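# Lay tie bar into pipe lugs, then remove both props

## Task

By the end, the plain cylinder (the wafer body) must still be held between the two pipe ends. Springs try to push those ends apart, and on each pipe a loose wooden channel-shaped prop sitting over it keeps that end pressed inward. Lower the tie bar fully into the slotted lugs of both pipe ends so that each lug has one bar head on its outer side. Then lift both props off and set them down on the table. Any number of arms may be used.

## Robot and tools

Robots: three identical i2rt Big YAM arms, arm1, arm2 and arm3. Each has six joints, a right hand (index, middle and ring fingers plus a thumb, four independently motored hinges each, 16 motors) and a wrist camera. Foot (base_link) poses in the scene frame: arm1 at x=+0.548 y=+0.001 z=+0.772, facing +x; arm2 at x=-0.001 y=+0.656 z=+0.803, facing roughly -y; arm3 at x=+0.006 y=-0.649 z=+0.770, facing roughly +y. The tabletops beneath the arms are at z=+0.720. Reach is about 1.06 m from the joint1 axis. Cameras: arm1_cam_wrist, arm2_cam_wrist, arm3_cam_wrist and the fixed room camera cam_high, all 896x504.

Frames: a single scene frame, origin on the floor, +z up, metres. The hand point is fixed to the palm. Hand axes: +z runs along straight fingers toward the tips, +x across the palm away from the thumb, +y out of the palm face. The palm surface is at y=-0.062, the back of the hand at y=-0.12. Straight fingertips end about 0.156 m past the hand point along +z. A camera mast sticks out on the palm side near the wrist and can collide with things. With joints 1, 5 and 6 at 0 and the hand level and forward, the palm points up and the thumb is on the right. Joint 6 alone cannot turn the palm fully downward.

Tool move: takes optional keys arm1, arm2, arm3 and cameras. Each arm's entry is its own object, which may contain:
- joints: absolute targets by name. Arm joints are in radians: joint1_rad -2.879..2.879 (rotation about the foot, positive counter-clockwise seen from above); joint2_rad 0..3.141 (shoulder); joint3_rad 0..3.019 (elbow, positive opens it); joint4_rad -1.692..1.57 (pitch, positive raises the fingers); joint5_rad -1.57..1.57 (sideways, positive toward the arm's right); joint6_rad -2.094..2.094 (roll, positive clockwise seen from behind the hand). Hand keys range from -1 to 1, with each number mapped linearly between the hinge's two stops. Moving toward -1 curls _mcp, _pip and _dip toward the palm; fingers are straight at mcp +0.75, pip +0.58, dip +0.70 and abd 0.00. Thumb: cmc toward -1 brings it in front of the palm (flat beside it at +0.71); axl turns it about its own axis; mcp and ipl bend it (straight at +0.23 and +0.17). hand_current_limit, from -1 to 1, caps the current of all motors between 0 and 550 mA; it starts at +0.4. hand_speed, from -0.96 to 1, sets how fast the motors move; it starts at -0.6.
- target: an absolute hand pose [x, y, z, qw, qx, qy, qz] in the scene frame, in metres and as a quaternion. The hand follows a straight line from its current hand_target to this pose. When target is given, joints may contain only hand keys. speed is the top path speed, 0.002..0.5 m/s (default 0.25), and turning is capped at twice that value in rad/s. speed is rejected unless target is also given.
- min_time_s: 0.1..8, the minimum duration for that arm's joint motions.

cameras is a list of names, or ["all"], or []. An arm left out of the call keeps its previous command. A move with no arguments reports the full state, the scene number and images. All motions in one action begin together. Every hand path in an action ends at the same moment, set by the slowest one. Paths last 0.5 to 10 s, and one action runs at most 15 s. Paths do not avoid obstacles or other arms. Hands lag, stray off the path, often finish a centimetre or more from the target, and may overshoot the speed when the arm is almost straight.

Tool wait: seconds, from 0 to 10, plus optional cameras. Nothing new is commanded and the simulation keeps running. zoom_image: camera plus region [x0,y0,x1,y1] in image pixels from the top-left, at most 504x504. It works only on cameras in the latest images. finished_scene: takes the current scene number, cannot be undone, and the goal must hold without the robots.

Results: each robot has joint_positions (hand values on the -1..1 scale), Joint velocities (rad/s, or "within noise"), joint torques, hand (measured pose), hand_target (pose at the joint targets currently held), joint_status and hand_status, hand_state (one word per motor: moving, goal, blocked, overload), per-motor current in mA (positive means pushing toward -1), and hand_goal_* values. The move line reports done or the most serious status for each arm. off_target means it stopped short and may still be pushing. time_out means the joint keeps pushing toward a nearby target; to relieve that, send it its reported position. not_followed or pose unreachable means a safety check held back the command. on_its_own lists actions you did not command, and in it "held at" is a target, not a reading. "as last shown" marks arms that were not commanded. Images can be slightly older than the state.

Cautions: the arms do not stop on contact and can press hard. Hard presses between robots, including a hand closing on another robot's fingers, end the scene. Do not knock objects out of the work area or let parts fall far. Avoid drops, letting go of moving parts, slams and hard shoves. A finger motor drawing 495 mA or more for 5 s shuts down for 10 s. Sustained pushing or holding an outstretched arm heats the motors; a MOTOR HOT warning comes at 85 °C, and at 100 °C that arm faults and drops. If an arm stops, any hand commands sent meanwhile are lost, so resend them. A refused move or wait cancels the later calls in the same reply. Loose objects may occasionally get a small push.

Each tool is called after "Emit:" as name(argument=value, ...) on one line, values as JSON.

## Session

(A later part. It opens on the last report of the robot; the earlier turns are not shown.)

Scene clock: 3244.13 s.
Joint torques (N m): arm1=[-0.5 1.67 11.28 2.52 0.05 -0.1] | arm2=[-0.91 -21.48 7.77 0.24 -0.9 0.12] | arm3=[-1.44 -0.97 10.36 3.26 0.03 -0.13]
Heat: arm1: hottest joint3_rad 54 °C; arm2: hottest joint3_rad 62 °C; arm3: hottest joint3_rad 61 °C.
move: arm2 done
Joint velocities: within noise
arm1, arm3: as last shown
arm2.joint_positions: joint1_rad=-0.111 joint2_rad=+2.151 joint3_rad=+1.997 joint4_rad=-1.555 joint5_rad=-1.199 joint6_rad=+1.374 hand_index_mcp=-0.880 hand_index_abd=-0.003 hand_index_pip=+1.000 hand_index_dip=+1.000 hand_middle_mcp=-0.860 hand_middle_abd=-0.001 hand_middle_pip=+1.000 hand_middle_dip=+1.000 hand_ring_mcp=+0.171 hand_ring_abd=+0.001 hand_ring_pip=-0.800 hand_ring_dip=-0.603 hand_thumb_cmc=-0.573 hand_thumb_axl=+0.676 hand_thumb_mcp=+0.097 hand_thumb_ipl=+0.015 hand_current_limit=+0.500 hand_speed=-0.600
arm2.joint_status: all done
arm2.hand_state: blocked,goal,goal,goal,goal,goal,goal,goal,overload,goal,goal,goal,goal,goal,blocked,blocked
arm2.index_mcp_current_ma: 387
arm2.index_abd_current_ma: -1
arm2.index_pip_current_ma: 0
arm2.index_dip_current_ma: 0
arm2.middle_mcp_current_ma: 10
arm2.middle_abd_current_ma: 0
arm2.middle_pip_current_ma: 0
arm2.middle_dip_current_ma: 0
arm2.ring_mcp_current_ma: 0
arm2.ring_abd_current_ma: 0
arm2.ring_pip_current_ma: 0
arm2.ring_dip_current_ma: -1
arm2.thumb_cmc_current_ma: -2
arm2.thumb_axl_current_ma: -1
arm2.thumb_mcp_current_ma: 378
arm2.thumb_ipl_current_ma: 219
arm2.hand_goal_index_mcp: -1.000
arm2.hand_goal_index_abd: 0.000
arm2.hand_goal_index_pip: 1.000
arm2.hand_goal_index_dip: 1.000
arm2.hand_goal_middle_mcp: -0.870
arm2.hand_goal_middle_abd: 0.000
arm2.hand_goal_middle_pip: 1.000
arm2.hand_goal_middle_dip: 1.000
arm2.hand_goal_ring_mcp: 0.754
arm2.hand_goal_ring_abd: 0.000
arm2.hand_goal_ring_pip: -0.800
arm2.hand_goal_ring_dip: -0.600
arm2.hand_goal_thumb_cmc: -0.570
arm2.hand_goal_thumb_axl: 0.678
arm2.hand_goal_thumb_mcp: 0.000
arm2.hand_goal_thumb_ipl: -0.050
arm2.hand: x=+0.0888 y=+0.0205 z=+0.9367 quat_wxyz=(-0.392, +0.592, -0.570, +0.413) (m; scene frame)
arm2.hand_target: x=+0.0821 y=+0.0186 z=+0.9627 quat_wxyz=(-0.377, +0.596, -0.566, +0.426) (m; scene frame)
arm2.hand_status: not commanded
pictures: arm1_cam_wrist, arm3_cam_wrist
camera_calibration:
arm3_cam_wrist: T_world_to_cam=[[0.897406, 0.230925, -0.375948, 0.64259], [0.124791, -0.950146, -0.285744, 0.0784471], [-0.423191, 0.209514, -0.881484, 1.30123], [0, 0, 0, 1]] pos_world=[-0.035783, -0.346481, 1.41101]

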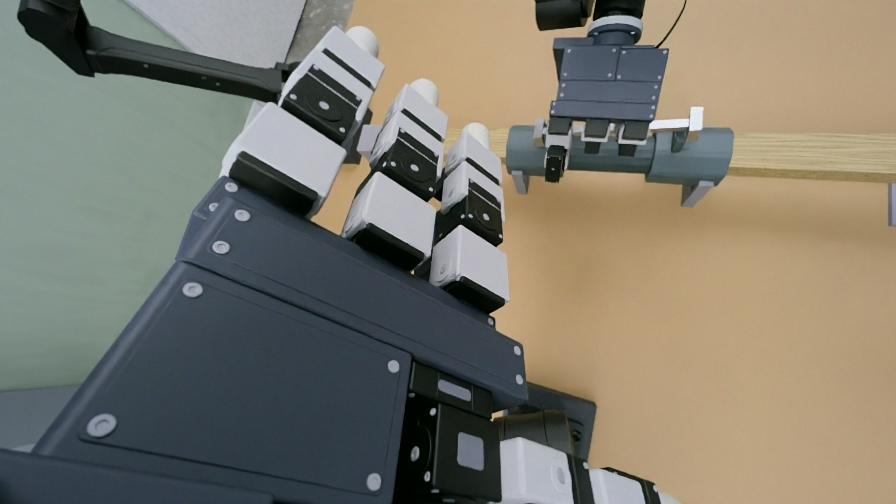

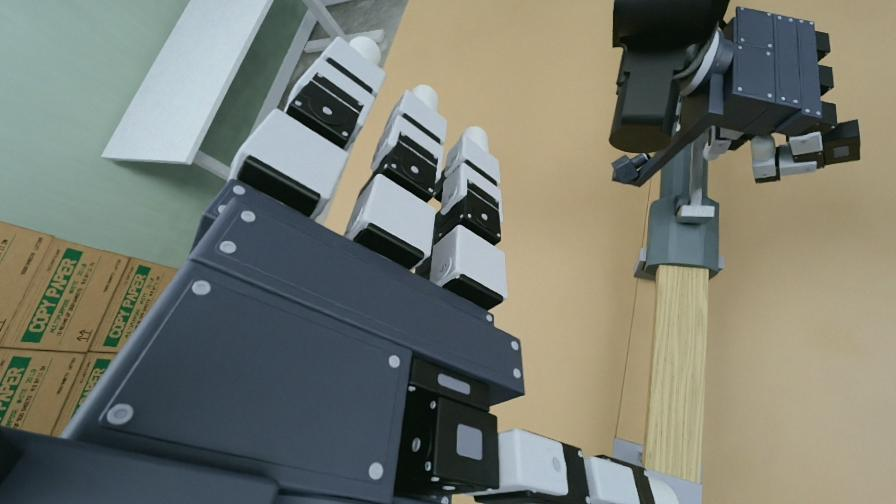

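Emit:
move(arm2={"joints":{"joint2_rad":2.164},"min_time_s":1.5}, cameras=["arm1_cam_wrist","arm3_cam_wrist"])

Emit:
zoom_image(camera="arm1_cam_wrist", region=[640, 80, 740, 180])

Emit:
zoom_image(camera="arm3_cam_wrist", region=[640, 130, 760, 250])

Scene clock: 3252.67 s.
Joint torques (N m): arm1=[-0.32 1.96 11 2.78 0.16 -0.07] | arm2=[-0.85 -17.38 7.8 0.23 -0.9 0.12] | arm3=[-1.55 -0.97 10.33 3.29 0.02 -0.13]
Heat: arm1: hottest joint3_rad 54 °C; arm2: hottest joint3_rad 63 °C; arm3: hottest joint3_rad 61 °C.
move: arm2 done
Joint velocities: within noise
arm1, arm3: as last shown
arm2.joint_positions: joint1_rad=-0.111 joint2_rad=+2.152 joint3_rad=+1.996 joint4_rad=-1.555 joint5_rad=-1.199 joint6_rad=+1.374 hand_index_mcp=-0.880 hand_index_abd=-0.003 hand_index_pip=+1.000 hand_index_dip=+1.000 hand_middle_mcp=-0.860 hand_middle_abd=-0.001 hand_middle_pip=+1.000 hand_middle_dip=+1.000 hand_ring_mcp=+0.171 hand_ring_abd=+0.001 hand_ring_pip=-0.800 hand_ring_dip=-0.603 hand_thumb_cmc=-0.573 hand_thumb_axl=+0.676 hand_thumb_mcp=+0.097 hand_thumb_ipl=+0.015 hand_current_limit=+0.500 hand_speed=-0.600
arm2.joint_status: all done
arm2.hand_state: blocked,goal,goal,goal,goal,goal,goal,goal,overload,goal,goal,goal,goal,goal,blocked,blocked
arm2.index_mcp_current_ma: 387
arm2.index_abd_current_ma: -1
arm2.index_pip_current_ma: 0
arm2.index_dip_current_ma: 0
arm2.middle_mcp_current_ma: 10
arm2.middle_abd_current_ma: 0
arm2.middle_pip_current_ma: 0
arm2.middle_dip_current_ma: 0
arm2.ring_mcp_current_ma: 0
arm2.ring_abd_current_ma: 0
arm2.ring_pip_current_ma: 0
arm2.ring_dip_current_ma: -1
arm2.thumb_cmc_current_ma: -2
arm2.thumb_axl_current_ma: -1
arm2.thumb_mcp_current_ma: 378
arm2.thumb_ipl_current_ma: 219
arm2.hand_goal_index_mcp: -1.000
arm2.hand_goal_index_abd: 0.000
arm2.hand_goal_index_pip: 1.000
arm2.hand_goal_index_dip: 1.000
arm2.hand_goal_middle_mcp: -0.870
arm2.hand_goal_middle_abd: 0.000
arm2.hand_goal_middle_pip: 1.000
arm2.hand_goal_middle_dip: 1.000
arm2.hand_goal_ring_mcp: 0.754
arm2.hand_goal_ring_abd: 0.000
arm2.hand_goal_ring_pip: -0.800
arm2.hand_goal_ring_dip: -0.600
arm2.hand_goal_thumb_cmc: -0.570
arm2.hand_goal_thumb_axl: 0.678
arm2.hand_goal_thumb_mcp: 0.000
arm2.hand_goal_thumb_ipl: -0.050
arm2.hand: x=+0.0888 y=+0.0206 z=+0.9361 quat_wxyz=(-0.393, +0.592, -0.570, +0.412) (m; scene frame)
arm2.hand_target: x=+0.0823 y=+0.0181 z=+0.9305 quat_wxyz=(-0.393, +0.585, -0.577, +0.412) (m; scene frame)
arm2.hand_status: not commanded
pictures: arm1_cam_wrist, arm3_cam_wrist
camera_calibration:
arm3_cam_wrist: T_world_to_cam=[[0.897406, 0.230925, -0.375948, 0.64259], [0.124791, -0.950146, -0.285744, 0.0784471], [-0.423191, 0.209514, -0.881484, 1.30123], [0, 0, 0, 1]] pos_world=[-0.035783, -0.346481, 1.41101]

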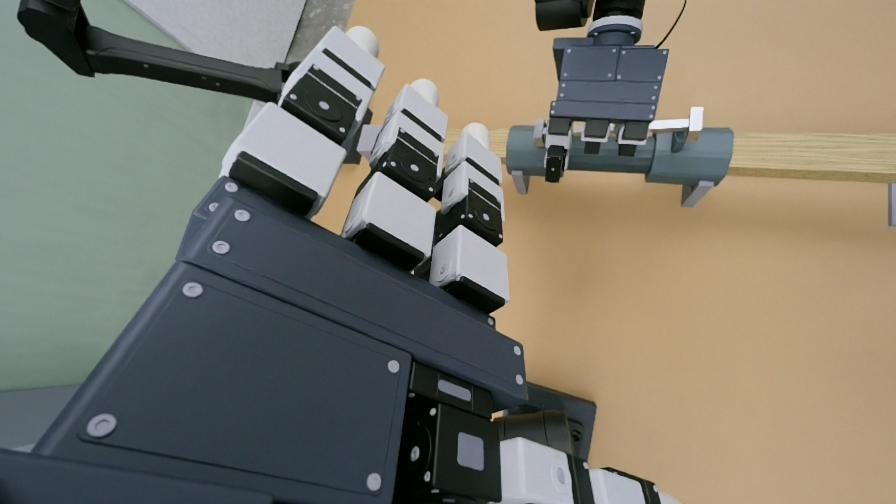

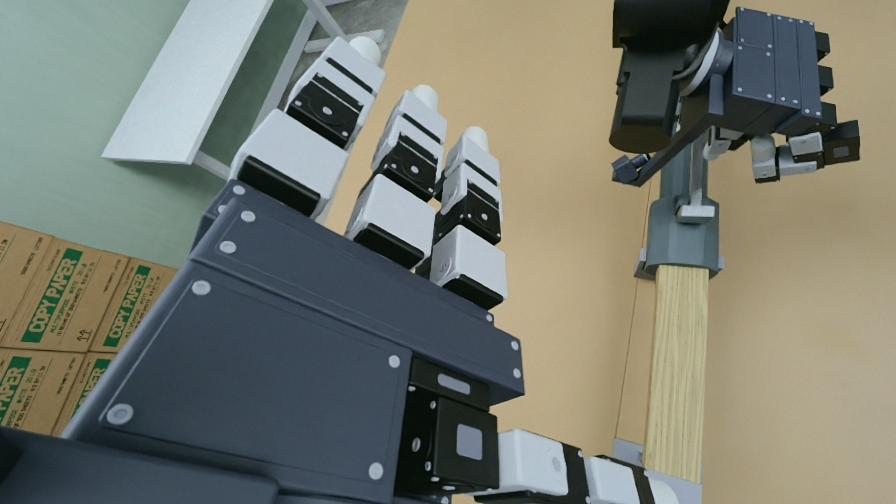

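Scaled by 5.040 from the camera's 896x504 image, which has a finer 1280x720 frame.

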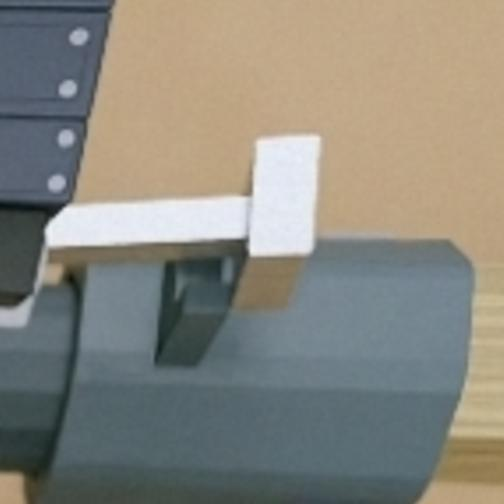

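Scaled by 4.200 from the camera's 896x504 image, which has a finer 1280x720 frame.

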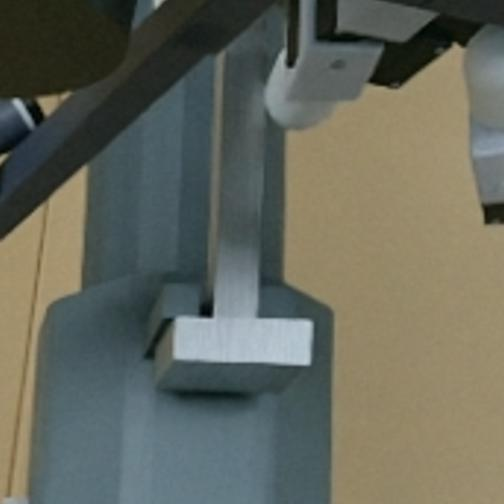

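Emit:
move(arm2={"joints":{"joint2_rad":2.176},"min_time_s":1.5}, cameras=["arm1_cam_wrist","arm3_cam_wrist"])

Emit:
zoom_image(camera="arm1_cam_wrist", region=[660, 100, 710, 155])

Emit:
zoom_image(camera="arm3_cam_wrist", region=[640, 130, 760, 250])

Scene clock: 3261.77 s.
Joint torques (N m): arm1=[-1.26 0.85 10.82 2.99 0.06 -0.07] | arm2=[-0.97 -16.62 7.79 0.25 -0.9 0.11] | arm3=[-1.44 -1.03 10.39 3.28 0.03 -0.13]
Heat: arm1: hottest joint3_rad 54 °C; arm2: hottest joint3_rad 64 °C; arm3: hottest joint3_rad 61 °C.
move: arm2 done
Joint velocities: within noise
arm1: as last shown
arm2.joint_positions: joint1_rad=-0.111 joint2_rad=+2.153 joint3_rad=+1.996 joint4_rad=-1.555 joint5_rad=-1.199 joint6_rad=+1.374 hand_index_mcp=-0.880 hand_index_abd=-0.003 hand_index_pip=+1.000 hand_index_dip=+1.000 hand_middle_mcp=-0.860 hand_middle_abd=-0.001 hand_middle_pip=+1.000 hand_middle_dip=+1.000 hand_ring_mcp=+0.171 hand_ring_abd=+0.001 hand_ring_pip=-0.800 hand_ring_dip=-0.603 hand_thumb_cmc=-0.573 hand_thumb_axl=+0.676 hand_thumb_mcp=+0.097 hand_thumb_ipl=+0.015 hand_current_limit=+0.500 hand_speed=-0.600
arm2.joint_status: all done
arm2.hand_state: blocked,goal,goal,goal,goal,goal,goal,goal,overload,goal,goal,goal,goal,goal,blocked,blocked
arm2.index_mcp_current_ma: 387
arm2.index_abd_current_ma: -1
arm2.index_pip_current_ma: 0
arm2.index_dip_current_ma: 0
arm2.middle_mcp_current_ma: 10
arm2.middle_abd_current_ma: 0
arm2.middle_pip_current_ma: 0
arm2.middle_dip_current_ma: 0
arm2.ring_mcp_current_ma: 0
arm2.ring_abd_current_ma: 0
arm2.ring_pip_current_ma: 0
arm2.ring_dip_current_ma: -1
arm2.thumb_cmc_current_ma: -2
arm2.thumb_axl_current_ma: -1
arm2.thumb_mcp_current_ma: 378
arm2.thumb_ipl_current_ma: 219
arm2.hand_goal_index_mcp: -1.000
arm2.hand_goal_index_abd: 0.000
arm2.hand_goal_index_pip: 1.000
arm2.hand_goal_index_dip: 1.000
arm2.hand_goal_middle_mcp: -0.870
arm2.hand_goal_middle_abd: 0.000
arm2.hand_goal_middle_pip: 1.000
arm2.hand_goal_middle_dip: 1.000
arm2.hand_goal_ring_mcp: 0.754
arm2.hand_goal_ring_abd: 0.000
arm2.hand_goal_ring_pip: -0.800
arm2.hand_goal_ring_dip: -0.600
arm2.hand_goal_thumb_cmc: -0.570
arm2.hand_goal_thumb_axl: 0.678
arm2.hand_goal_thumb_mcp: 0.000
arm2.hand_goal_thumb_ipl: -0.050
arm2.hand: x=+0.0889 y=+0.0206 z=+0.9354 quat_wxyz=(-0.393, +0.592, -0.571, +0.412) (m; scene frame)
arm2.hand_target: x=+0.0824 y=+0.0182 z=+0.9229 quat_wxyz=(-0.397, +0.583, -0.579, +0.409) (m; scene frame)
arm2.hand_status: not commanded
arm3.joint_positions: joint1_rad=+0.360 joint2_rad=+0.793 joint3_rad=+1.201 joint4_rad=-0.772 joint5_rad=+0.042 joint6_rad=+1.066 hand_index_mcp=+0.755 hand_index_abd=+0.001 hand_index_pip=+0.577 hand_index_dip=+0.696 hand_middle_mcp=+0.755 hand_middle_abd=+0.001 hand_middle_pip=+0.577 hand_middle_dip=+0.696 hand_ring_mcp=+0.756 hand_ring_abd=+0.001 hand_ring_pip=+0.577 hand_ring_dip=+0.696 hand_thumb_cmc=+0.715 hand_thumb_axl=+0.677 hand_thumb_mcp=+0.226 hand_thumb_ipl=+0.168 hand_current_limit=+0.400 hand_speed=-0.600
arm3.joint_status: not commanded
arm3.hand_state: goal,goal,goal,goal,goal,goal,goal,goal,goal,goal,goal,goal,goal,goal,goal,goal
arm3.index_mcp_current_ma: 0
arm3.index_abd_current_ma: 0
arm3.index_pip_current_ma: 0
arm3.index_dip_current_ma: 0
arm3.middle_mcp_current_ma: 0
arm3.middle_abd_current_ma: 0
arm3.middle_pip_current_ma: 0
arm3.middle_dip_current_ma: 0
arm3.ring_mcp_current_ma: 0
arm3.ring_abd_current_ma: 0
arm3.ring_pip_current_ma: 0
arm3.ring_dip_current_ma: 0
arm3.thumb_cmc_current_ma: 0
arm3.thumb_axl_current_ma: 0
arm3.thumb_mcp_current_ma: 0
arm3.thumb_ipl_current_ma: 0
arm3.hand_goal_index_mcp: 0.754
arm3.hand_goal_index_abd: 0.000
arm3.hand_goal_index_pip: 0.576
arm3.hand_goal_index_dip: 0.696
arm3.hand_goal_middle_mcp: 0.754
arm3.hand_goal_middle_abd: 0.000
arm3.hand_goal_middle_pip: 0.576
arm3.hand_goal_middle_dip: 0.696
arm3.hand_goal_ring_mcp: 0.754
arm3.hand_goal_ring_abd: 0.000
arm3.hand_goal_ring_pip: 0.576
arm3.hand_goal_ring_dip: 0.696
arm3.hand_goal_thumb_cmc: 0.714
arm3.hand_goal_thumb_axl: 0.678
arm3.hand_goal_thumb_mcp: 0.226
arm3.hand_goal_thumb_ipl: 0.168
arm3.hand: x=-0.0595 y=-0.2582 z=+1.3064 quat_wxyz=(-0.372, +0.278, +0.772, +0.435) (m; scene frame)
arm3.hand_target: x=-0.0611 y=-0.2544 z=+1.3089 quat_wxyz=(-0.376, +0.276, +0.768, +0.439) (m; scene frame)
arm3.hand_status: not commanded
pictures: arm1_cam_wrist, arm3_cam_wrist
camera_calibration:
arm3_cam_wrist: T_world_to_cam=[[0.897406, 0.230925, -0.375948, 0.64259], [0.124791, -0.950146, -0.285744, 0.0784471], [-0.423191, 0.209514, -0.881484, 1.30123], [0, 0, 0, 1]] pos_world=[-0.035783, -0.346481, 1.41101]

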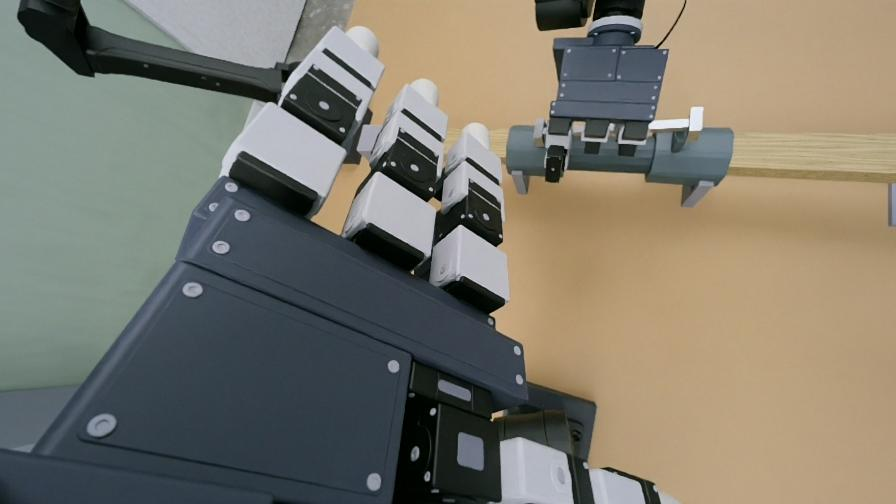

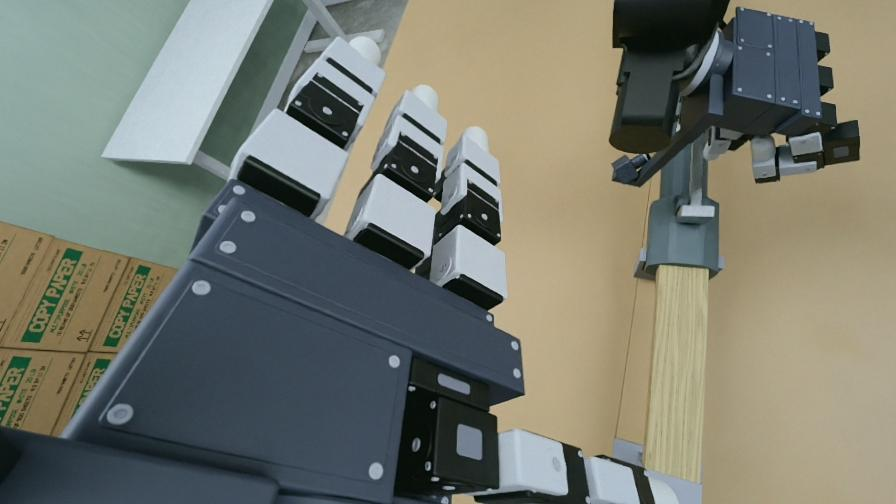

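Scaled by 9.164 from the camera's 896x504 image, which has a finer 1280x720 frame.

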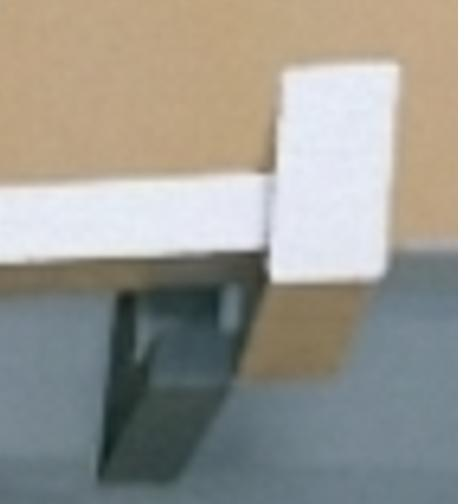

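Scaled by 4.200 from the camera's 896x504 image, which has a finer 1280x720 frame.

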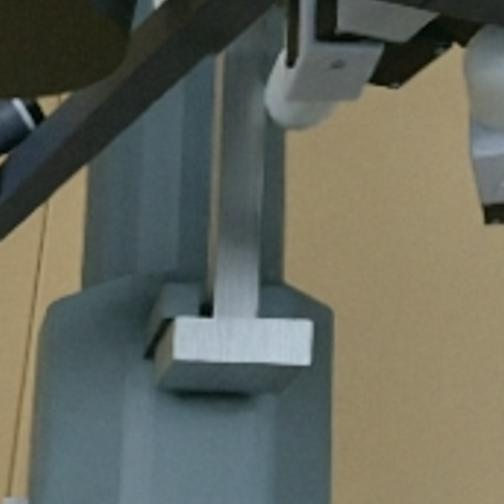

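Emit:
move(arm2={"joints":{"hand_middle_mcp":-0.915}})

Emit:
move(arm2={"joints":{"joint2_rad":2.095},"min_time_s":1.5}, cameras=["arm1_cam_wrist","arm3_cam_wrist"])

Emit:
zoom_image(camera="arm1_cam_wrist", region=[660, 100, 710, 155])

Emit:
zoom_image(camera="arm3_cam_wrist", region=[640, 130, 760, 250])

Scene clock: 3296.67 s.
Joint torques (N m): arm1=[-0.26 1.26 11.18 2.59 0.1 -0.11] | arm2=[-0.85 -16.5 7.76 0.21 -0.89 0.12] | arm3=[-1.38 -0.97 10.33 3.28 0.03 -0.13]
Heat: arm1: hottest joint3_rad 54 °C; arm2: hottest joint3_rad 65 °C; arm3: hottest joint3_rad 62 °C.
move: arm2 off_target
Joint velocities: within noise
arm1, arm3: as last shown
arm2.joint_positions: joint1_rad=-0.111 joint2_rad=+2.153 joint3_rad=+1.996 joint4_rad=-1.555 joint5_rad=-1.199 joint6_rad=+1.374 hand_index_mcp=-0.880 hand_index_abd=-0.003 hand_index_pip=+1.000 hand_index_dip=+1.000 hand_middle_mcp=-0.862 hand_middle_abd=-0.001 hand_middle_pip=+1.000 hand_middle_dip=+1.000 hand_ring_mcp=+0.171 hand_ring_abd=+0.001 hand_ring_pip=-0.800 hand_ring_dip=-0.603 hand_thumb_cmc=-0.573 hand_thumb_axl=+0.676 hand_thumb_mcp=+0.097 hand_thumb_ipl=+0.015 hand_current_limit=+0.500 hand_speed=-0.600
arm2.joint_status: hand_middle_mcp off_target (ended at -0.862, target -0.915)
arm2.hand_state: blocked,goal,goal,goal,blocked,goal,goal,goal,overload,goal,goal,goal,goal,goal,blocked,blocked
arm2.index_mcp_current_ma: 387
arm2.index_abd_current_ma: -1
arm2.index_pip_current_ma: 0
arm2.index_dip_current_ma: 0
arm2.middle_mcp_current_ma: 109
arm2.middle_abd_current_ma: 0
arm2.middle_pip_current_ma: 0
arm2.middle_dip_current_ma: 0
arm2.ring_mcp_current_ma: 0
arm2.ring_abd_current_ma: 0
arm2.ring_pip_current_ma: 0
arm2.ring_dip_current_ma: -1
arm2.thumb_cmc_current_ma: -2
arm2.thumb_axl_current_ma: -1
arm2.thumb_mcp_current_ma: 378
arm2.thumb_ipl_current_ma: 219
arm2.hand_goal_index_mcp: -1.000
arm2.hand_goal_index_abd: 0.000
arm2.hand_goal_index_pip: 1.000
arm2.hand_goal_index_dip: 1.000
arm2.hand_goal_middle_mcp: -0.914
arm2.hand_goal_middle_abd: 0.000
arm2.hand_goal_middle_pip: 1.000
arm2.hand_goal_middle_dip: 1.000
arm2.hand_goal_ring_mcp: 0.754
arm2.hand_goal_ring_abd: 0.000
arm2.hand_goal_ring_pip: -0.800
arm2.hand_goal_ring_dip: -0.600
arm2.hand_goal_thumb_cmc: -0.570
arm2.hand_goal_thumb_axl: 0.678
arm2.hand_goal_thumb_mcp: 0.000
arm2.hand_goal_thumb_ipl: -0.050
arm2.hand: x=+0.0889 y=+0.0206 z=+0.9354 quat_wxyz=(-0.393, +0.592, -0.571, +0.412) (m; scene frame)
arm2.hand_target: x=+0.0824 y=+0.0182 z=+0.9230 quat_wxyz=(-0.397, +0.583, -0.579, +0.409) (m; scene frame)
arm2.hand_status: not commanded
pictures: none

Scene clock: 3298.67 s.
Joint torques (N m): arm1=[-0.85 1.08 10.88 2.89 0.13 -0.11] | arm2=[-0.97 -20.95 7.92 0.1 -0.89 0.12] | arm3=[-1.55 -0.97 10.36 3.25 0.02 -0.13]
Heat: arm1: hottest joint3_rad 54 °C; arm2: hottest joint3_rad 65 °C; arm3: hottest joint3_rad 62 °C.
move: arm2 done
Joint velocities: within noise
arm1, arm3: as last shown
arm2.joint_positions: joint1_rad=-0.111 joint2_rad=+2.135 joint3_rad=+1.996 joint4_rad=-1.551 joint5_rad=-1.199 joint6_rad=+1.373 hand_index_mcp=-0.880 hand_index_abd=-0.010 hand_index_pip=+1.000 hand_index_dip=+1.000 hand_middle_mcp=-0.864 hand_middle_abd=-0.001 hand_middle_pip=+1.000 hand_middle_dip=+1.000 hand_ring_mcp=+0.171 hand_ring_abd=+0.001 hand_ring_pip=-0.800 hand_ring_dip=-0.603 hand_thumb_cmc=-0.578 hand_thumb_axl=+0.676 hand_thumb_mcp=+0.097 hand_thumb_ipl=+0.015 hand_current_limit=+0.500 hand_speed=-0.600
arm2.joint_status: all done
arm2.hand_state: blocked,goal,goal,goal,blocked,goal,goal,goal,overload,goal,goal,goal,goal,goal,blocked,blocked
arm2.index_mcp_current_ma: 387
arm2.index_abd_current_ma: -7
arm2.index_pip_current_ma: 0
arm2.index_dip_current_ma: 0
arm2.middle_mcp_current_ma: 105
arm2.middle_abd_current_ma: 0
arm2.middle_pip_current_ma: 0
arm2.middle_dip_current_ma: 0
arm2.ring_mcp_current_ma: 0
arm2.ring_abd_current_ma: 0
arm2.ring_pip_current_ma: 0
arm2.ring_dip_current_ma: -1
arm2.thumb_cmc_current_ma: -6
arm2.thumb_axl_current_ma: -1
arm2.thumb_mcp_current_ma: 378
arm2.thumb_ipl_current_ma: 219
arm2.hand_goal_index_mcp: -1.000
arm2.hand_goal_index_abd: 0.000
arm2.hand_goal_index_pip: 1.000
arm2.hand_goal_index_dip: 1.000
arm2.hand_goal_middle_mcp: -0.914
arm2.hand_goal_middle_abd: 0.000
arm2.hand_goal_middle_pip: 1.000
arm2.hand_goal_middle_dip: 1.000
arm2.hand_goal_ring_mcp: 0.754
arm2.hand_goal_ring_abd: 0.000
arm2.hand_goal_ring_pip: -0.800
arm2.hand_goal_ring_dip: -0.600
arm2.hand_goal_thumb_cmc: -0.570
arm2.hand_goal_thumb_axl: 0.678
arm2.hand_goal_thumb_mcp: 0.000
arm2.hand_goal_thumb_ipl: -0.050
arm2.hand: x=+0.0887 y=+0.0198 z=+0.9466 quat_wxyz=(-0.386, +0.597, -0.566, +0.418) (m; scene frame)
arm2.hand_target: x=+0.0820 y=+0.0193 z=+0.9722 quat_wxyz=(-0.372, +0.599, -0.563, +0.430) (m; scene frame)
arm2.hand_status: not commanded
pictures: arm1_cam_wrist, arm3_cam_wrist
camera_calibration:
arm3_cam_wrist: T_world_to_cam=[[0.897406, 0.230925, -0.375948, 0.64259], [0.124791, -0.950146, -0.285744, 0.0784471], [-0.423191, 0.209514, -0.881484, 1.30123], [0, 0, 0, 1]] pos_world=[-0.035783, -0.346481, 1.41101]

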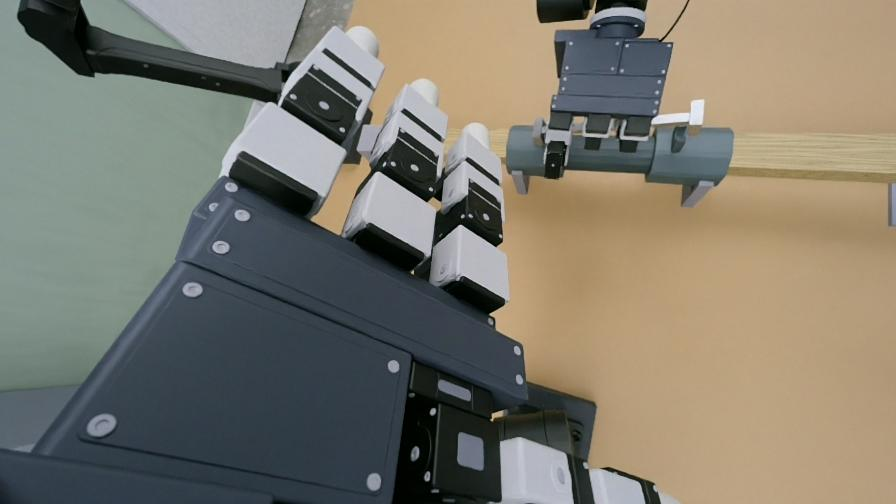

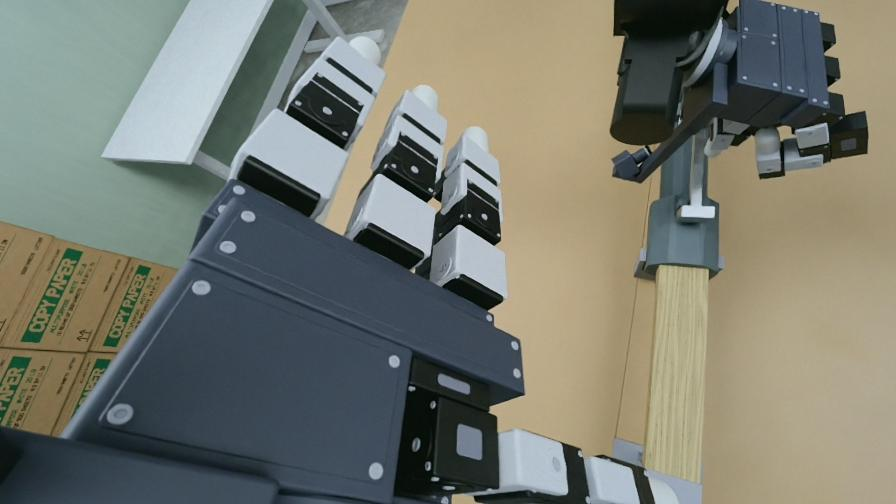

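Scaled by 9.164 from the camera's 896x504 image, which has a finer 1280x720 frame.

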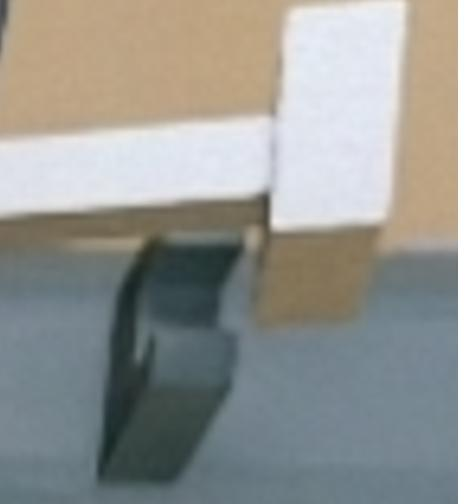

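Scaled by 4.200 from the camera's 896x504 image, which has a finer 1280x720 frame.

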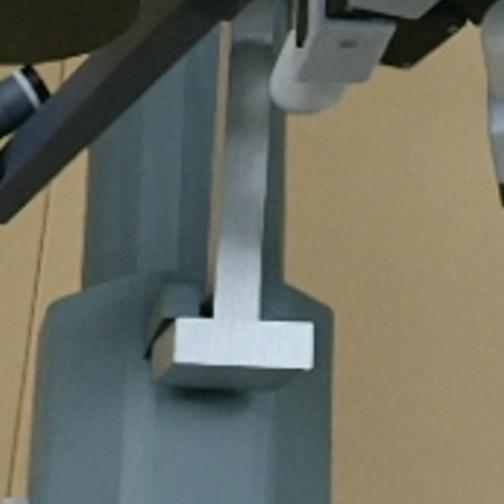

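Emit:
move(arm2={"joints":{"joint2_rad":2.170},"min_time_s":1.5})

Emit:
move(arm2={"joints":{"hand_index_mcp":-0.86,"hand_middle_mcp":-0.84,"hand_thumb_mcp":0.12,"hand_thumb_ipl":0.04,"hand_speed":-0.8}})

Emit:
move(arm2={"joints":{"hand_index_mcp":-0.79,"hand_middle_mcp":-0.79,"hand_thumb_mcp":0.225,"hand_thumb_ipl":0.168,"hand_speed":-0.6}})

Emit:
move(arm2={"joints":{"joint4_rad":-1.455},"min_time_s":1.5}, cameras=["arm1_cam_wrist","arm3_cam_wrist"])

Emit:
zoom_image(camera="arm1_cam_wrist", region=[500, 80, 740, 220])

Emit:
zoom_image(camera="arm3_cam_wrist", region=[640, 130, 760, 250])

Scene clock: 3330.40 s.
Joint torques (N m): arm1=[-1.03 0.67 11.02 2.78 0.1 -0.07] | arm2=[-0.91 -17.08 7.76 0.12 -0.86 0.13] | arm3=[-1.38 -0.97 10.36 3.28 0.02 -0.13]
Heat: arm1: hottest joint3_rad 54 °C; arm2: hottest joint3_rad 65 °C; arm3: hottest joint3_rad 62 °C.
move: arm2 done
Joint velocities: within noise
arm1, arm3: as last shown
arm2.joint_positions: joint1_rad=-0.111 joint2_rad=+2.153 joint3_rad=+1.996 joint4_rad=-1.551 joint5_rad=-1.200 joint6_rad=+1.374 hand_index_mcp=-0.880 hand_index_abd=-0.004 hand_index_pip=+1.000 hand_index_dip=+1.000 hand_middle_mcp=-0.870 hand_middle_abd=-0.001 hand_middle_pip=+1.000 hand_middle_dip=+1.000 hand_ring_mcp=+0.171 hand_ring_abd=+0.001 hand_ring_pip=-0.800 hand_ring_dip=-0.603 hand_thumb_cmc=-0.572 hand_thumb_axl=+0.676 hand_thumb_mcp=+0.097 hand_thumb_ipl=+0.015 hand_current_limit=+0.500 hand_speed=-0.600
arm2.joint_status: all done
arm2.hand_state: blocked,goal,goal,goal,blocked,goal,goal,goal,overload,goal,goal,goal,goal,goal,blocked,blocked
arm2.index_mcp_current_ma: 387
arm2.index_abd_current_ma: -2
arm2.index_pip_current_ma: 0
arm2.index_dip_current_ma: 0
arm2.middle_mcp_current_ma: 87
arm2.middle_abd_current_ma: 0
arm2.middle_pip_current_ma: 0
arm2.middle_dip_current_ma: 0
arm2.ring_mcp_current_ma: 0
arm2.ring_abd_current_ma: 0
arm2.ring_pip_current_ma: 0
arm2.ring_dip_current_ma: -1
arm2.thumb_cmc_current_ma: -1
arm2.thumb_axl_current_ma: -1
arm2.thumb_mcp_current_ma: 378
arm2.thumb_ipl_current_ma: 219
arm2.hand_goal_index_mcp: -1.000
arm2.hand_goal_index_abd: 0.000
arm2.hand_goal_index_pip: 1.000
arm2.hand_goal_index_dip: 1.000
arm2.hand_goal_middle_mcp: -0.914
arm2.hand_goal_middle_abd: 0.000
arm2.hand_goal_middle_pip: 1.000
arm2.hand_goal_middle_dip: 1.000
arm2.hand_goal_ring_mcp: 0.754
arm2.hand_goal_ring_abd: 0.000
arm2.hand_goal_ring_pip: -0.800
arm2.hand_goal_ring_dip: -0.600
arm2.hand_goal_thumb_cmc: -0.570
arm2.hand_goal_thumb_axl: 0.678
arm2.hand_goal_thumb_mcp: 0.000
arm2.hand_goal_thumb_ipl: -0.050
arm2.hand: x=+0.0889 y=+0.0197 z=+0.9354 quat_wxyz=(-0.392, +0.592, -0.570, +0.413) (m; scene frame)
arm2.hand_target: x=+0.0824 y=+0.0181 z=+0.9268 quat_wxyz=(-0.395, +0.584, -0.578, +0.410) (m; scene frame)
arm2.hand_status: not commanded
pictures: none

Scene clock: 3331.03 s.
Joint torques (N m): arm1=[-0.79 1.67 11.11 2.74 0.07 -0.13] | arm2=[-0.91 -17.08 7.72 0.08 -0.86 0.12] | arm3=[-1.55 -0.91 10.36 3.28 0.02 -0.13]
Heat: arm1: hottest joint3_rad 54 °C; arm2: hottest joint3_rad 65 °C; arm3: hottest joint3_rad 62 °C.
move: arm2 done
Joint velocities: within noise
arm1.joint_positions: joint1_rad=+0.427 joint2_rad=+0.588 joint3_rad=+1.418 joint4_rad=-1.317 joint5_rad=+0.045 joint6_rad=+1.028 hand_index_mcp=+0.756 hand_index_abd=+0.000 hand_index_pip=+0.577 hand_index_dip=+0.696 hand_middle_mcp=+0.756 hand_middle_abd=+0.000 hand_middle_pip=+0.577 hand_middle_dip=+0.696 hand_ring_mcp=+0.756 hand_ring_abd=+0.000 hand_ring_pip=+0.577 hand_ring_dip=+0.696 hand_thumb_cmc=+0.715 hand_thumb_axl=+0.677 hand_thumb_mcp=+0.226 hand_thumb_ipl=+0.168 hand_current_limit=+0.400 hand_speed=-0.600
arm1.joint_status: not commanded
arm1.hand_state: goal,goal,goal,goal,goal,goal,goal,goal,goal,goal,goal,goal,goal,goal,goal,goal
arm1.index_mcp_current_ma: 3
arm1.index_abd_current_ma: 0
arm1.index_pip_current_ma: 1
arm1.index_dip_current_ma: 0
arm1.middle_mcp_current_ma: 3
arm1.middle_abd_current_ma: 0
arm1.middle_pip_current_ma: 1
arm1.middle_dip_current_ma: 0
arm1.ring_mcp_current_ma: 4
arm1.ring_abd_current_ma: 0
arm1.ring_pip_current_ma: 1
arm1.ring_dip_current_ma: 0
arm1.thumb_cmc_current_ma: 3
arm1.thumb_axl_current_ma: -2
arm1.thumb_mcp_current_ma: 0
arm1.thumb_ipl_current_ma: -1
arm1.hand_goal_index_mcp: 0.754
arm1.hand_goal_index_abd: 0.000
arm1.hand_goal_index_pip: 0.576
arm1.hand_goal_index_dip: 0.696
arm1.hand_goal_middle_mcp: 0.754
arm1.hand_goal_middle_abd: 0.000
arm1.hand_goal_middle_pip: 0.576
arm1.hand_goal_middle_dip: 0.696
arm1.hand_goal_ring_mcp: 0.754
arm1.hand_goal_ring_abd: 0.000
arm1.hand_goal_ring_pip: 0.576
arm1.hand_goal_ring_dip: 0.696
arm1.hand_goal_thumb_cmc: 0.714
arm1.hand_goal_thumb_axl: 0.678
arm1.hand_goal_thumb_mcp: 0.226
arm1.hand_goal_thumb_ipl: 0.168
arm1.hand: x=+0.3030 y=-0.0080 z=+1.3596 quat_wxyz=(-0.515, -0.386, +0.764, +0.051) (m; scene frame)
arm1.hand_target: x=+0.3066 y=-0.0064 z=+1.3696 quat_wxyz=(-0.525, -0.383, +0.758, +0.051) (m; scene frame)
arm1.hand_status: not commanded
arm2.joint_positions: joint1_rad=-0.111 joint2_rad=+2.154 joint3_rad=+1.996 joint4_rad=-1.551 joint5_rad=-1.200 joint6_rad=+1.375 hand_index_mcp=-0.856 hand_index_abd=-0.003 hand_index_pip=+1.000 hand_index_dip=+1.000 hand_middle_mcp=-0.837 hand_middle_abd=-0.001 hand_middle_pip=+1.000 hand_middle_dip=+1.000 hand_ring_mcp=+0.171 hand_ring_abd=+0.001 hand_ring_pip=-0.800 hand_ring_dip=-0.603 hand_thumb_cmc=-0.572 hand_thumb_axl=+0.676 hand_thumb_mcp=+0.117 hand_thumb_ipl=+0.039 hand_current_limit=+0.500 hand_speed=-0.800
arm2.joint_status: all done
arm2.hand_state: goal,goal,goal,goal,goal,goal,goal,goal,overload,goal,goal,goal,goal,goal,goal,goal
arm2.index_mcp_current_ma: 2
arm2.index_abd_current_ma: -1
arm2.index_pip_current_ma: 0
arm2.index_dip_current_ma: 0
arm2.middle_mcp_current_ma: 2
arm2.middle_abd_current_ma: 0
arm2.middle_pip_current_ma: 0
arm2.middle_dip_current_ma: 0
arm2.ring_mcp_current_ma: 0
arm2.ring_abd_current_ma: 0
arm2.ring_pip_current_ma: 0
arm2.ring_dip_current_ma: -1
arm2.thumb_cmc_current_ma: -1
arm2.thumb_axl_current_ma: -1
arm2.thumb_mcp_current_ma: -2
arm2.thumb_ipl_current_ma: 0
arm2.hand_goal_index_mcp: -0.860
arm2.hand_goal_index_abd: 0.000
arm2.hand_goal_index_pip: 1.000
arm2.hand_goal_index_dip: 1.000
arm2.hand_goal_middle_mcp: -0.840
arm2.hand_goal_middle_abd: 0.000
arm2.hand_goal_middle_pip: 1.000
arm2.hand_goal_middle_dip: 1.000
arm2.hand_goal_ring_mcp: 0.754
arm2.hand_goal_ring_abd: 0.000
arm2.hand_goal_ring_pip: -0.800
arm2.hand_goal_ring_dip: -0.600
arm2.hand_goal_thumb_cmc: -0.570
arm2.hand_goal_thumb_axl: 0.678
arm2.hand_goal_thumb_mcp: 0.120
arm2.hand_goal_thumb_ipl: 0.040
arm2.hand: x=+0.0889 y=+0.0198 z=+0.9347 quat_wxyz=(-0.393, +0.592, -0.570, +0.413) (m; scene frame)
arm2.hand_target: x=+0.0825 y=+0.0181 z=+0.9269 quat_wxyz=(-0.395, +0.584, -0.578, +0.410) (m; scene frame)
arm2.hand_status: not commanded
arm3: as last shown
pictures: none

Scene clock: 3331.60 s.
Joint torques (N m): arm1=[-0.44 1.2 10.99 2.78 0.17 -0.13] | arm2=[-0.85 -17.14 7.77 0.1 -0.86 0.12] | arm3=[-1.55 -0.97 10.33 3.26 0.02 -0.13]
Heat: arm1: hottest joint3_rad 54 °C; arm2: hottest joint3_rad 65 °C; arm3: hottest joint3_rad 62 °C.
move: arm2 done
Joint velocities: within noise
arm1, arm3: as last shown
arm2.joint_positions: joint1_rad=-0.111 joint2_rad=+2.154 joint3_rad=+1.996 joint4_rad=-1.551 joint5_rad=-1.200 joint6_rad=+1.375 hand_index_mcp=-0.788 hand_index_abd=-0.003 hand_index_pip=+1.000 hand_index_dip=+1.000 hand_middle_mcp=-0.787 hand_middle_abd=-0.001 hand_middle_pip=+1.000 hand_middle_dip=+1.000 hand_ring_mcp=+0.171 hand_ring_abd=+0.001 hand_ring_pip=-0.800 hand_ring_dip=-0.603 hand_thumb_cmc=-0.572 hand_thumb_axl=+0.676 hand_thumb_mcp=+0.221 hand_thumb_ipl=+0.165 hand_current_limit=+0.500 hand_speed=-0.600
arm2.joint_status: all done
arm2.hand_state: goal,goal,goal,goal,goal,goal,goal,goal,overload,goal,goal,goal,goal,goal,goal,goal
arm2.index_mcp_current_ma: 1
arm2.index_abd_current_ma: -1
arm2.index_pip_current_ma: 0
arm2.index_dip_current_ma: 0
arm2.middle_mcp_current_ma: 1
arm2.middle_abd_current_ma: 0
arm2.middle_pip_current_ma: 0
arm2.middle_dip_current_ma: 0
arm2.ring_mcp_current_ma: 0
arm2.ring_abd_current_ma: 0
arm2.ring_pip_current_ma: 0
arm2.ring_dip_current_ma: -1
arm2.thumb_cmc_current_ma: -1
arm2.thumb_axl_current_ma: -1
arm2.thumb_mcp_current_ma: -4
arm2.thumb_ipl_current_ma: -2
arm2.hand_goal_index_mcp: -0.790
arm2.hand_goal_index_abd: 0.000
arm2.hand_goal_index_pip: 1.000
arm2.hand_goal_index_dip: 1.000
arm2.hand_goal_middle_mcp: -0.790
arm2.hand_goal_middle_abd: 0.000
arm2.hand_goal_middle_pip: 1.000
arm2.hand_goal_middle_dip: 1.000
arm2.hand_goal_ring_mcp: 0.754
arm2.hand_goal_ring_abd: 0.000
arm2.hand_goal_ring_pip: -0.800
arm2.hand_goal_ring_dip: -0.600
arm2.hand_goal_thumb_cmc: -0.570
arm2.hand_goal_thumb_axl: 0.678
arm2.hand_goal_thumb_mcp: 0.226
arm2.hand_goal_thumb_ipl: 0.168
arm2.hand: x=+0.0889 y=+0.0198 z=+0.9347 quat_wxyz=(-0.393, +0.592, -0.570, +0.413) (m; scene frame)
arm2.hand_target: x=+0.0825 y=+0.0181 z=+0.9269 quat_wxyz=(-0.395, +0.584, -0.578, +0.410) (m; scene frame)
arm2.hand_status: not commanded
pictures: none

Scene clock: 3333.47 s.
Joint torques (N m): arm1=[-0.79 1.79 11.03 2.74 0.11 -0.04] | arm2=[-0.91 -17.2 7.9 0.54 -0.87 0.04] | arm3=[-1.44 -0.97 10.35 3.29 0.02 -0.14]
Heat: arm1: hottest joint3_rad 54 °C; arm2: hottest joint3_rad 65 °C; arm3: hottest joint3_rad 62 °C.
move: arm2 done
Joint velocities: within noise
arm1, arm3: as last shown
arm2.joint_positions: joint1_rad=-0.111 joint2_rad=+2.154 joint3_rad=+1.996 joint4_rad=-1.468 joint5_rad=-1.200 joint6_rad=+1.375 hand_index_mcp=-0.788 hand_index_abd=-0.003 hand_index_pip=+1.000 hand_index_dip=+1.000 hand_middle_mcp=-0.787 hand_middle_abd=-0.001 hand_middle_pip=+1.000 hand_middle_dip=+1.000 hand_ring_mcp=+0.171 hand_ring_abd=+0.001 hand_ring_pip=-0.800 hand_ring_dip=-0.603 hand_thumb_cmc=-0.572 hand_thumb_axl=+0.676 hand_thumb_mcp=+0.221 hand_thumb_ipl=+0.165 hand_current_limit=+0.500 hand_speed=-0.600
arm2.joint_status: all done
arm2.hand_state: goal,goal,goal,goal,goal,goal,goal,goal,overload,goal,goal,goal,goal,goal,goal,goal
arm2.index_mcp_current_ma: 1
arm2.index_abd_current_ma: -1
arm2.index_pip_current_ma: 0
arm2.index_dip_current_ma: 0
arm2.middle_mcp_current_ma: 1
arm2.middle_abd_current_ma: 0
arm2.middle_pip_current_ma: 0
arm2.middle_dip_current_ma: 0
arm2.ring_mcp_current_ma: 0
arm2.ring_abd_current_ma: 0
arm2.ring_pip_current_ma: 0
arm2.ring_dip_current_ma: -1
arm2.thumb_cmc_current_ma: -1
arm2.thumb_axl_current_ma: -1
arm2.thumb_mcp_current_ma: -4
arm2.thumb_ipl_current_ma: -2
arm2.hand_goal_index_mcp: -0.790
arm2.hand_goal_index_abd: 0.000
arm2.hand_goal_index_pip: 1.000
arm2.hand_goal_index_dip: 1.000
arm2.hand_goal_middle_mcp: -0.790
arm2.hand_goal_middle_abd: 0.000
arm2.hand_goal_middle_pip: 1.000
arm2.hand_goal_middle_dip: 1.000
arm2.hand_goal_ring_mcp: 0.754
arm2.hand_goal_ring_abd: 0.000
arm2.hand_goal_ring_pip: -0.800
arm2.hand_goal_ring_dip: -0.600
arm2.hand_goal_thumb_cmc: -0.570
arm2.hand_goal_thumb_axl: 0.678
arm2.hand_goal_thumb_mcp: 0.226
arm2.hand_goal_thumb_ipl: 0.168
arm2.hand: x=+0.0878 y=+0.0018 z=+0.9324 quat_wxyz=(-0.366, +0.609, -0.554, +0.435) (m; scene frame)
arm2.hand_target: x=+0.0810 y=-0.0021 z=+0.9241 quat_wxyz=(-0.366, +0.603, -0.560, +0.435) (m; scene frame)
arm2.hand_status: not commanded
pictures: arm1_cam_wrist, arm3_cam_wrist
camera_calibration:
arm3_cam_wrist: T_world_to_cam=[[0.897406, 0.230925, -0.375948, 0.64259], [0.124791, -0.950146, -0.285744, 0.0784471], [-0.423191, 0.209514, -0.881484, 1.30123], [0, 0, 0, 1]] pos_world=[-0.035783, -0.346481, 1.41101]

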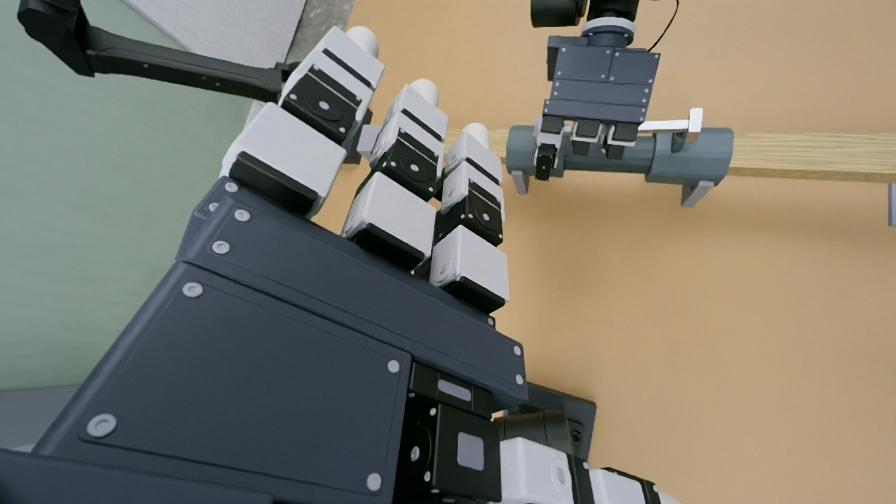

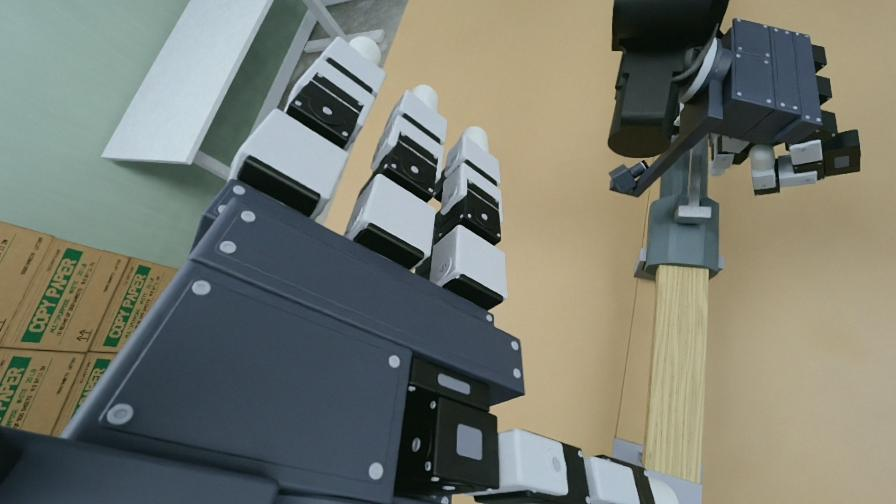

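Scaled by 2.100 from the camera's 896x504 image, which has a finer 1280x720 frame.

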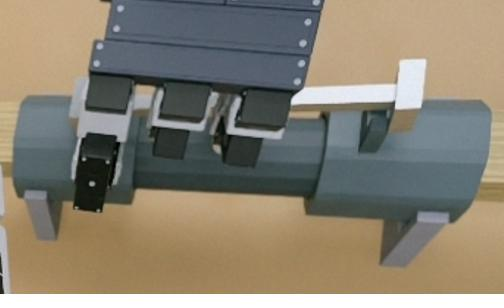

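Scaled by 4.200 from the camera's 896x504 image, which has a finer 1280x720 frame.

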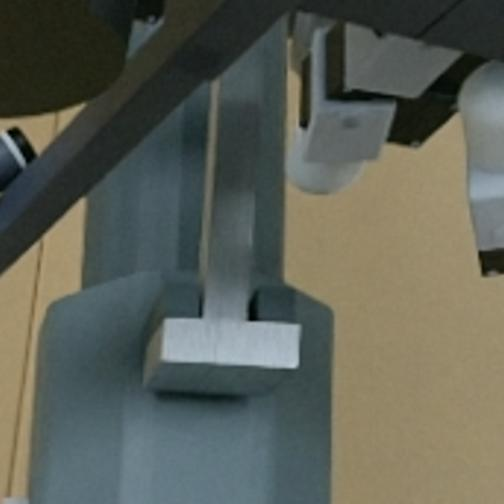

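Emit:
zoom_image(camera="arm1_cam_wrist", region=[660, 100, 710, 155])

Emit:
zoom_image(camera="arm1_cam_wrist", region=[515, 95, 575, 155])

Emit:
zoom_image(camera="arm3_cam_wrist", region=[665, 180, 725, 240])

Scaled by 9.164 from the camera's 896x504 image, which has a finer 1280x720 frame.

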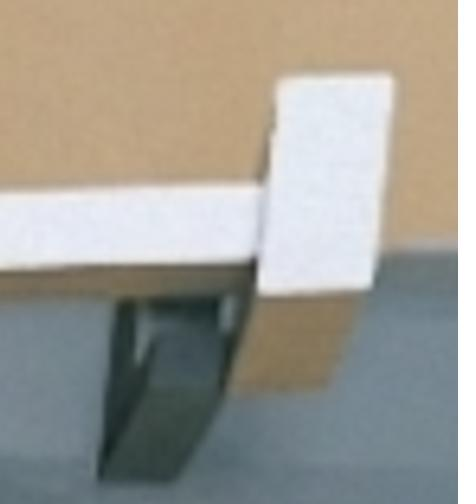

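Scaled by 8.400 from the camera's 896x504 image, which has a finer 1280x720 frame.

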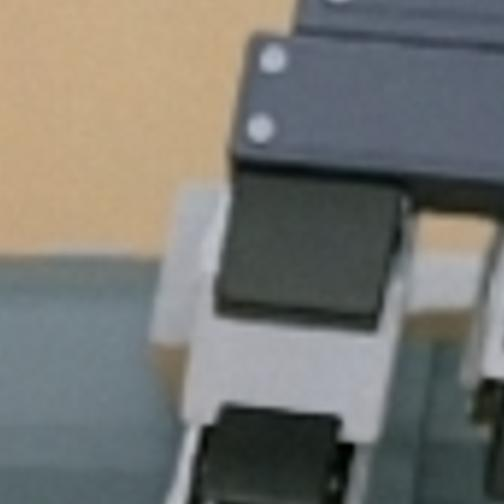

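Scaled by 8.400 from the camera's 896x504 image, which has a finer 1280x720 frame.

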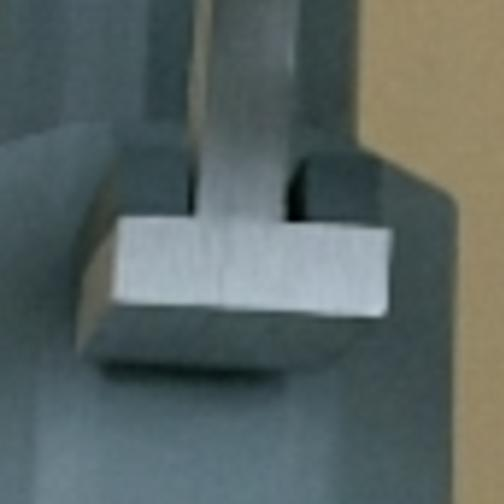

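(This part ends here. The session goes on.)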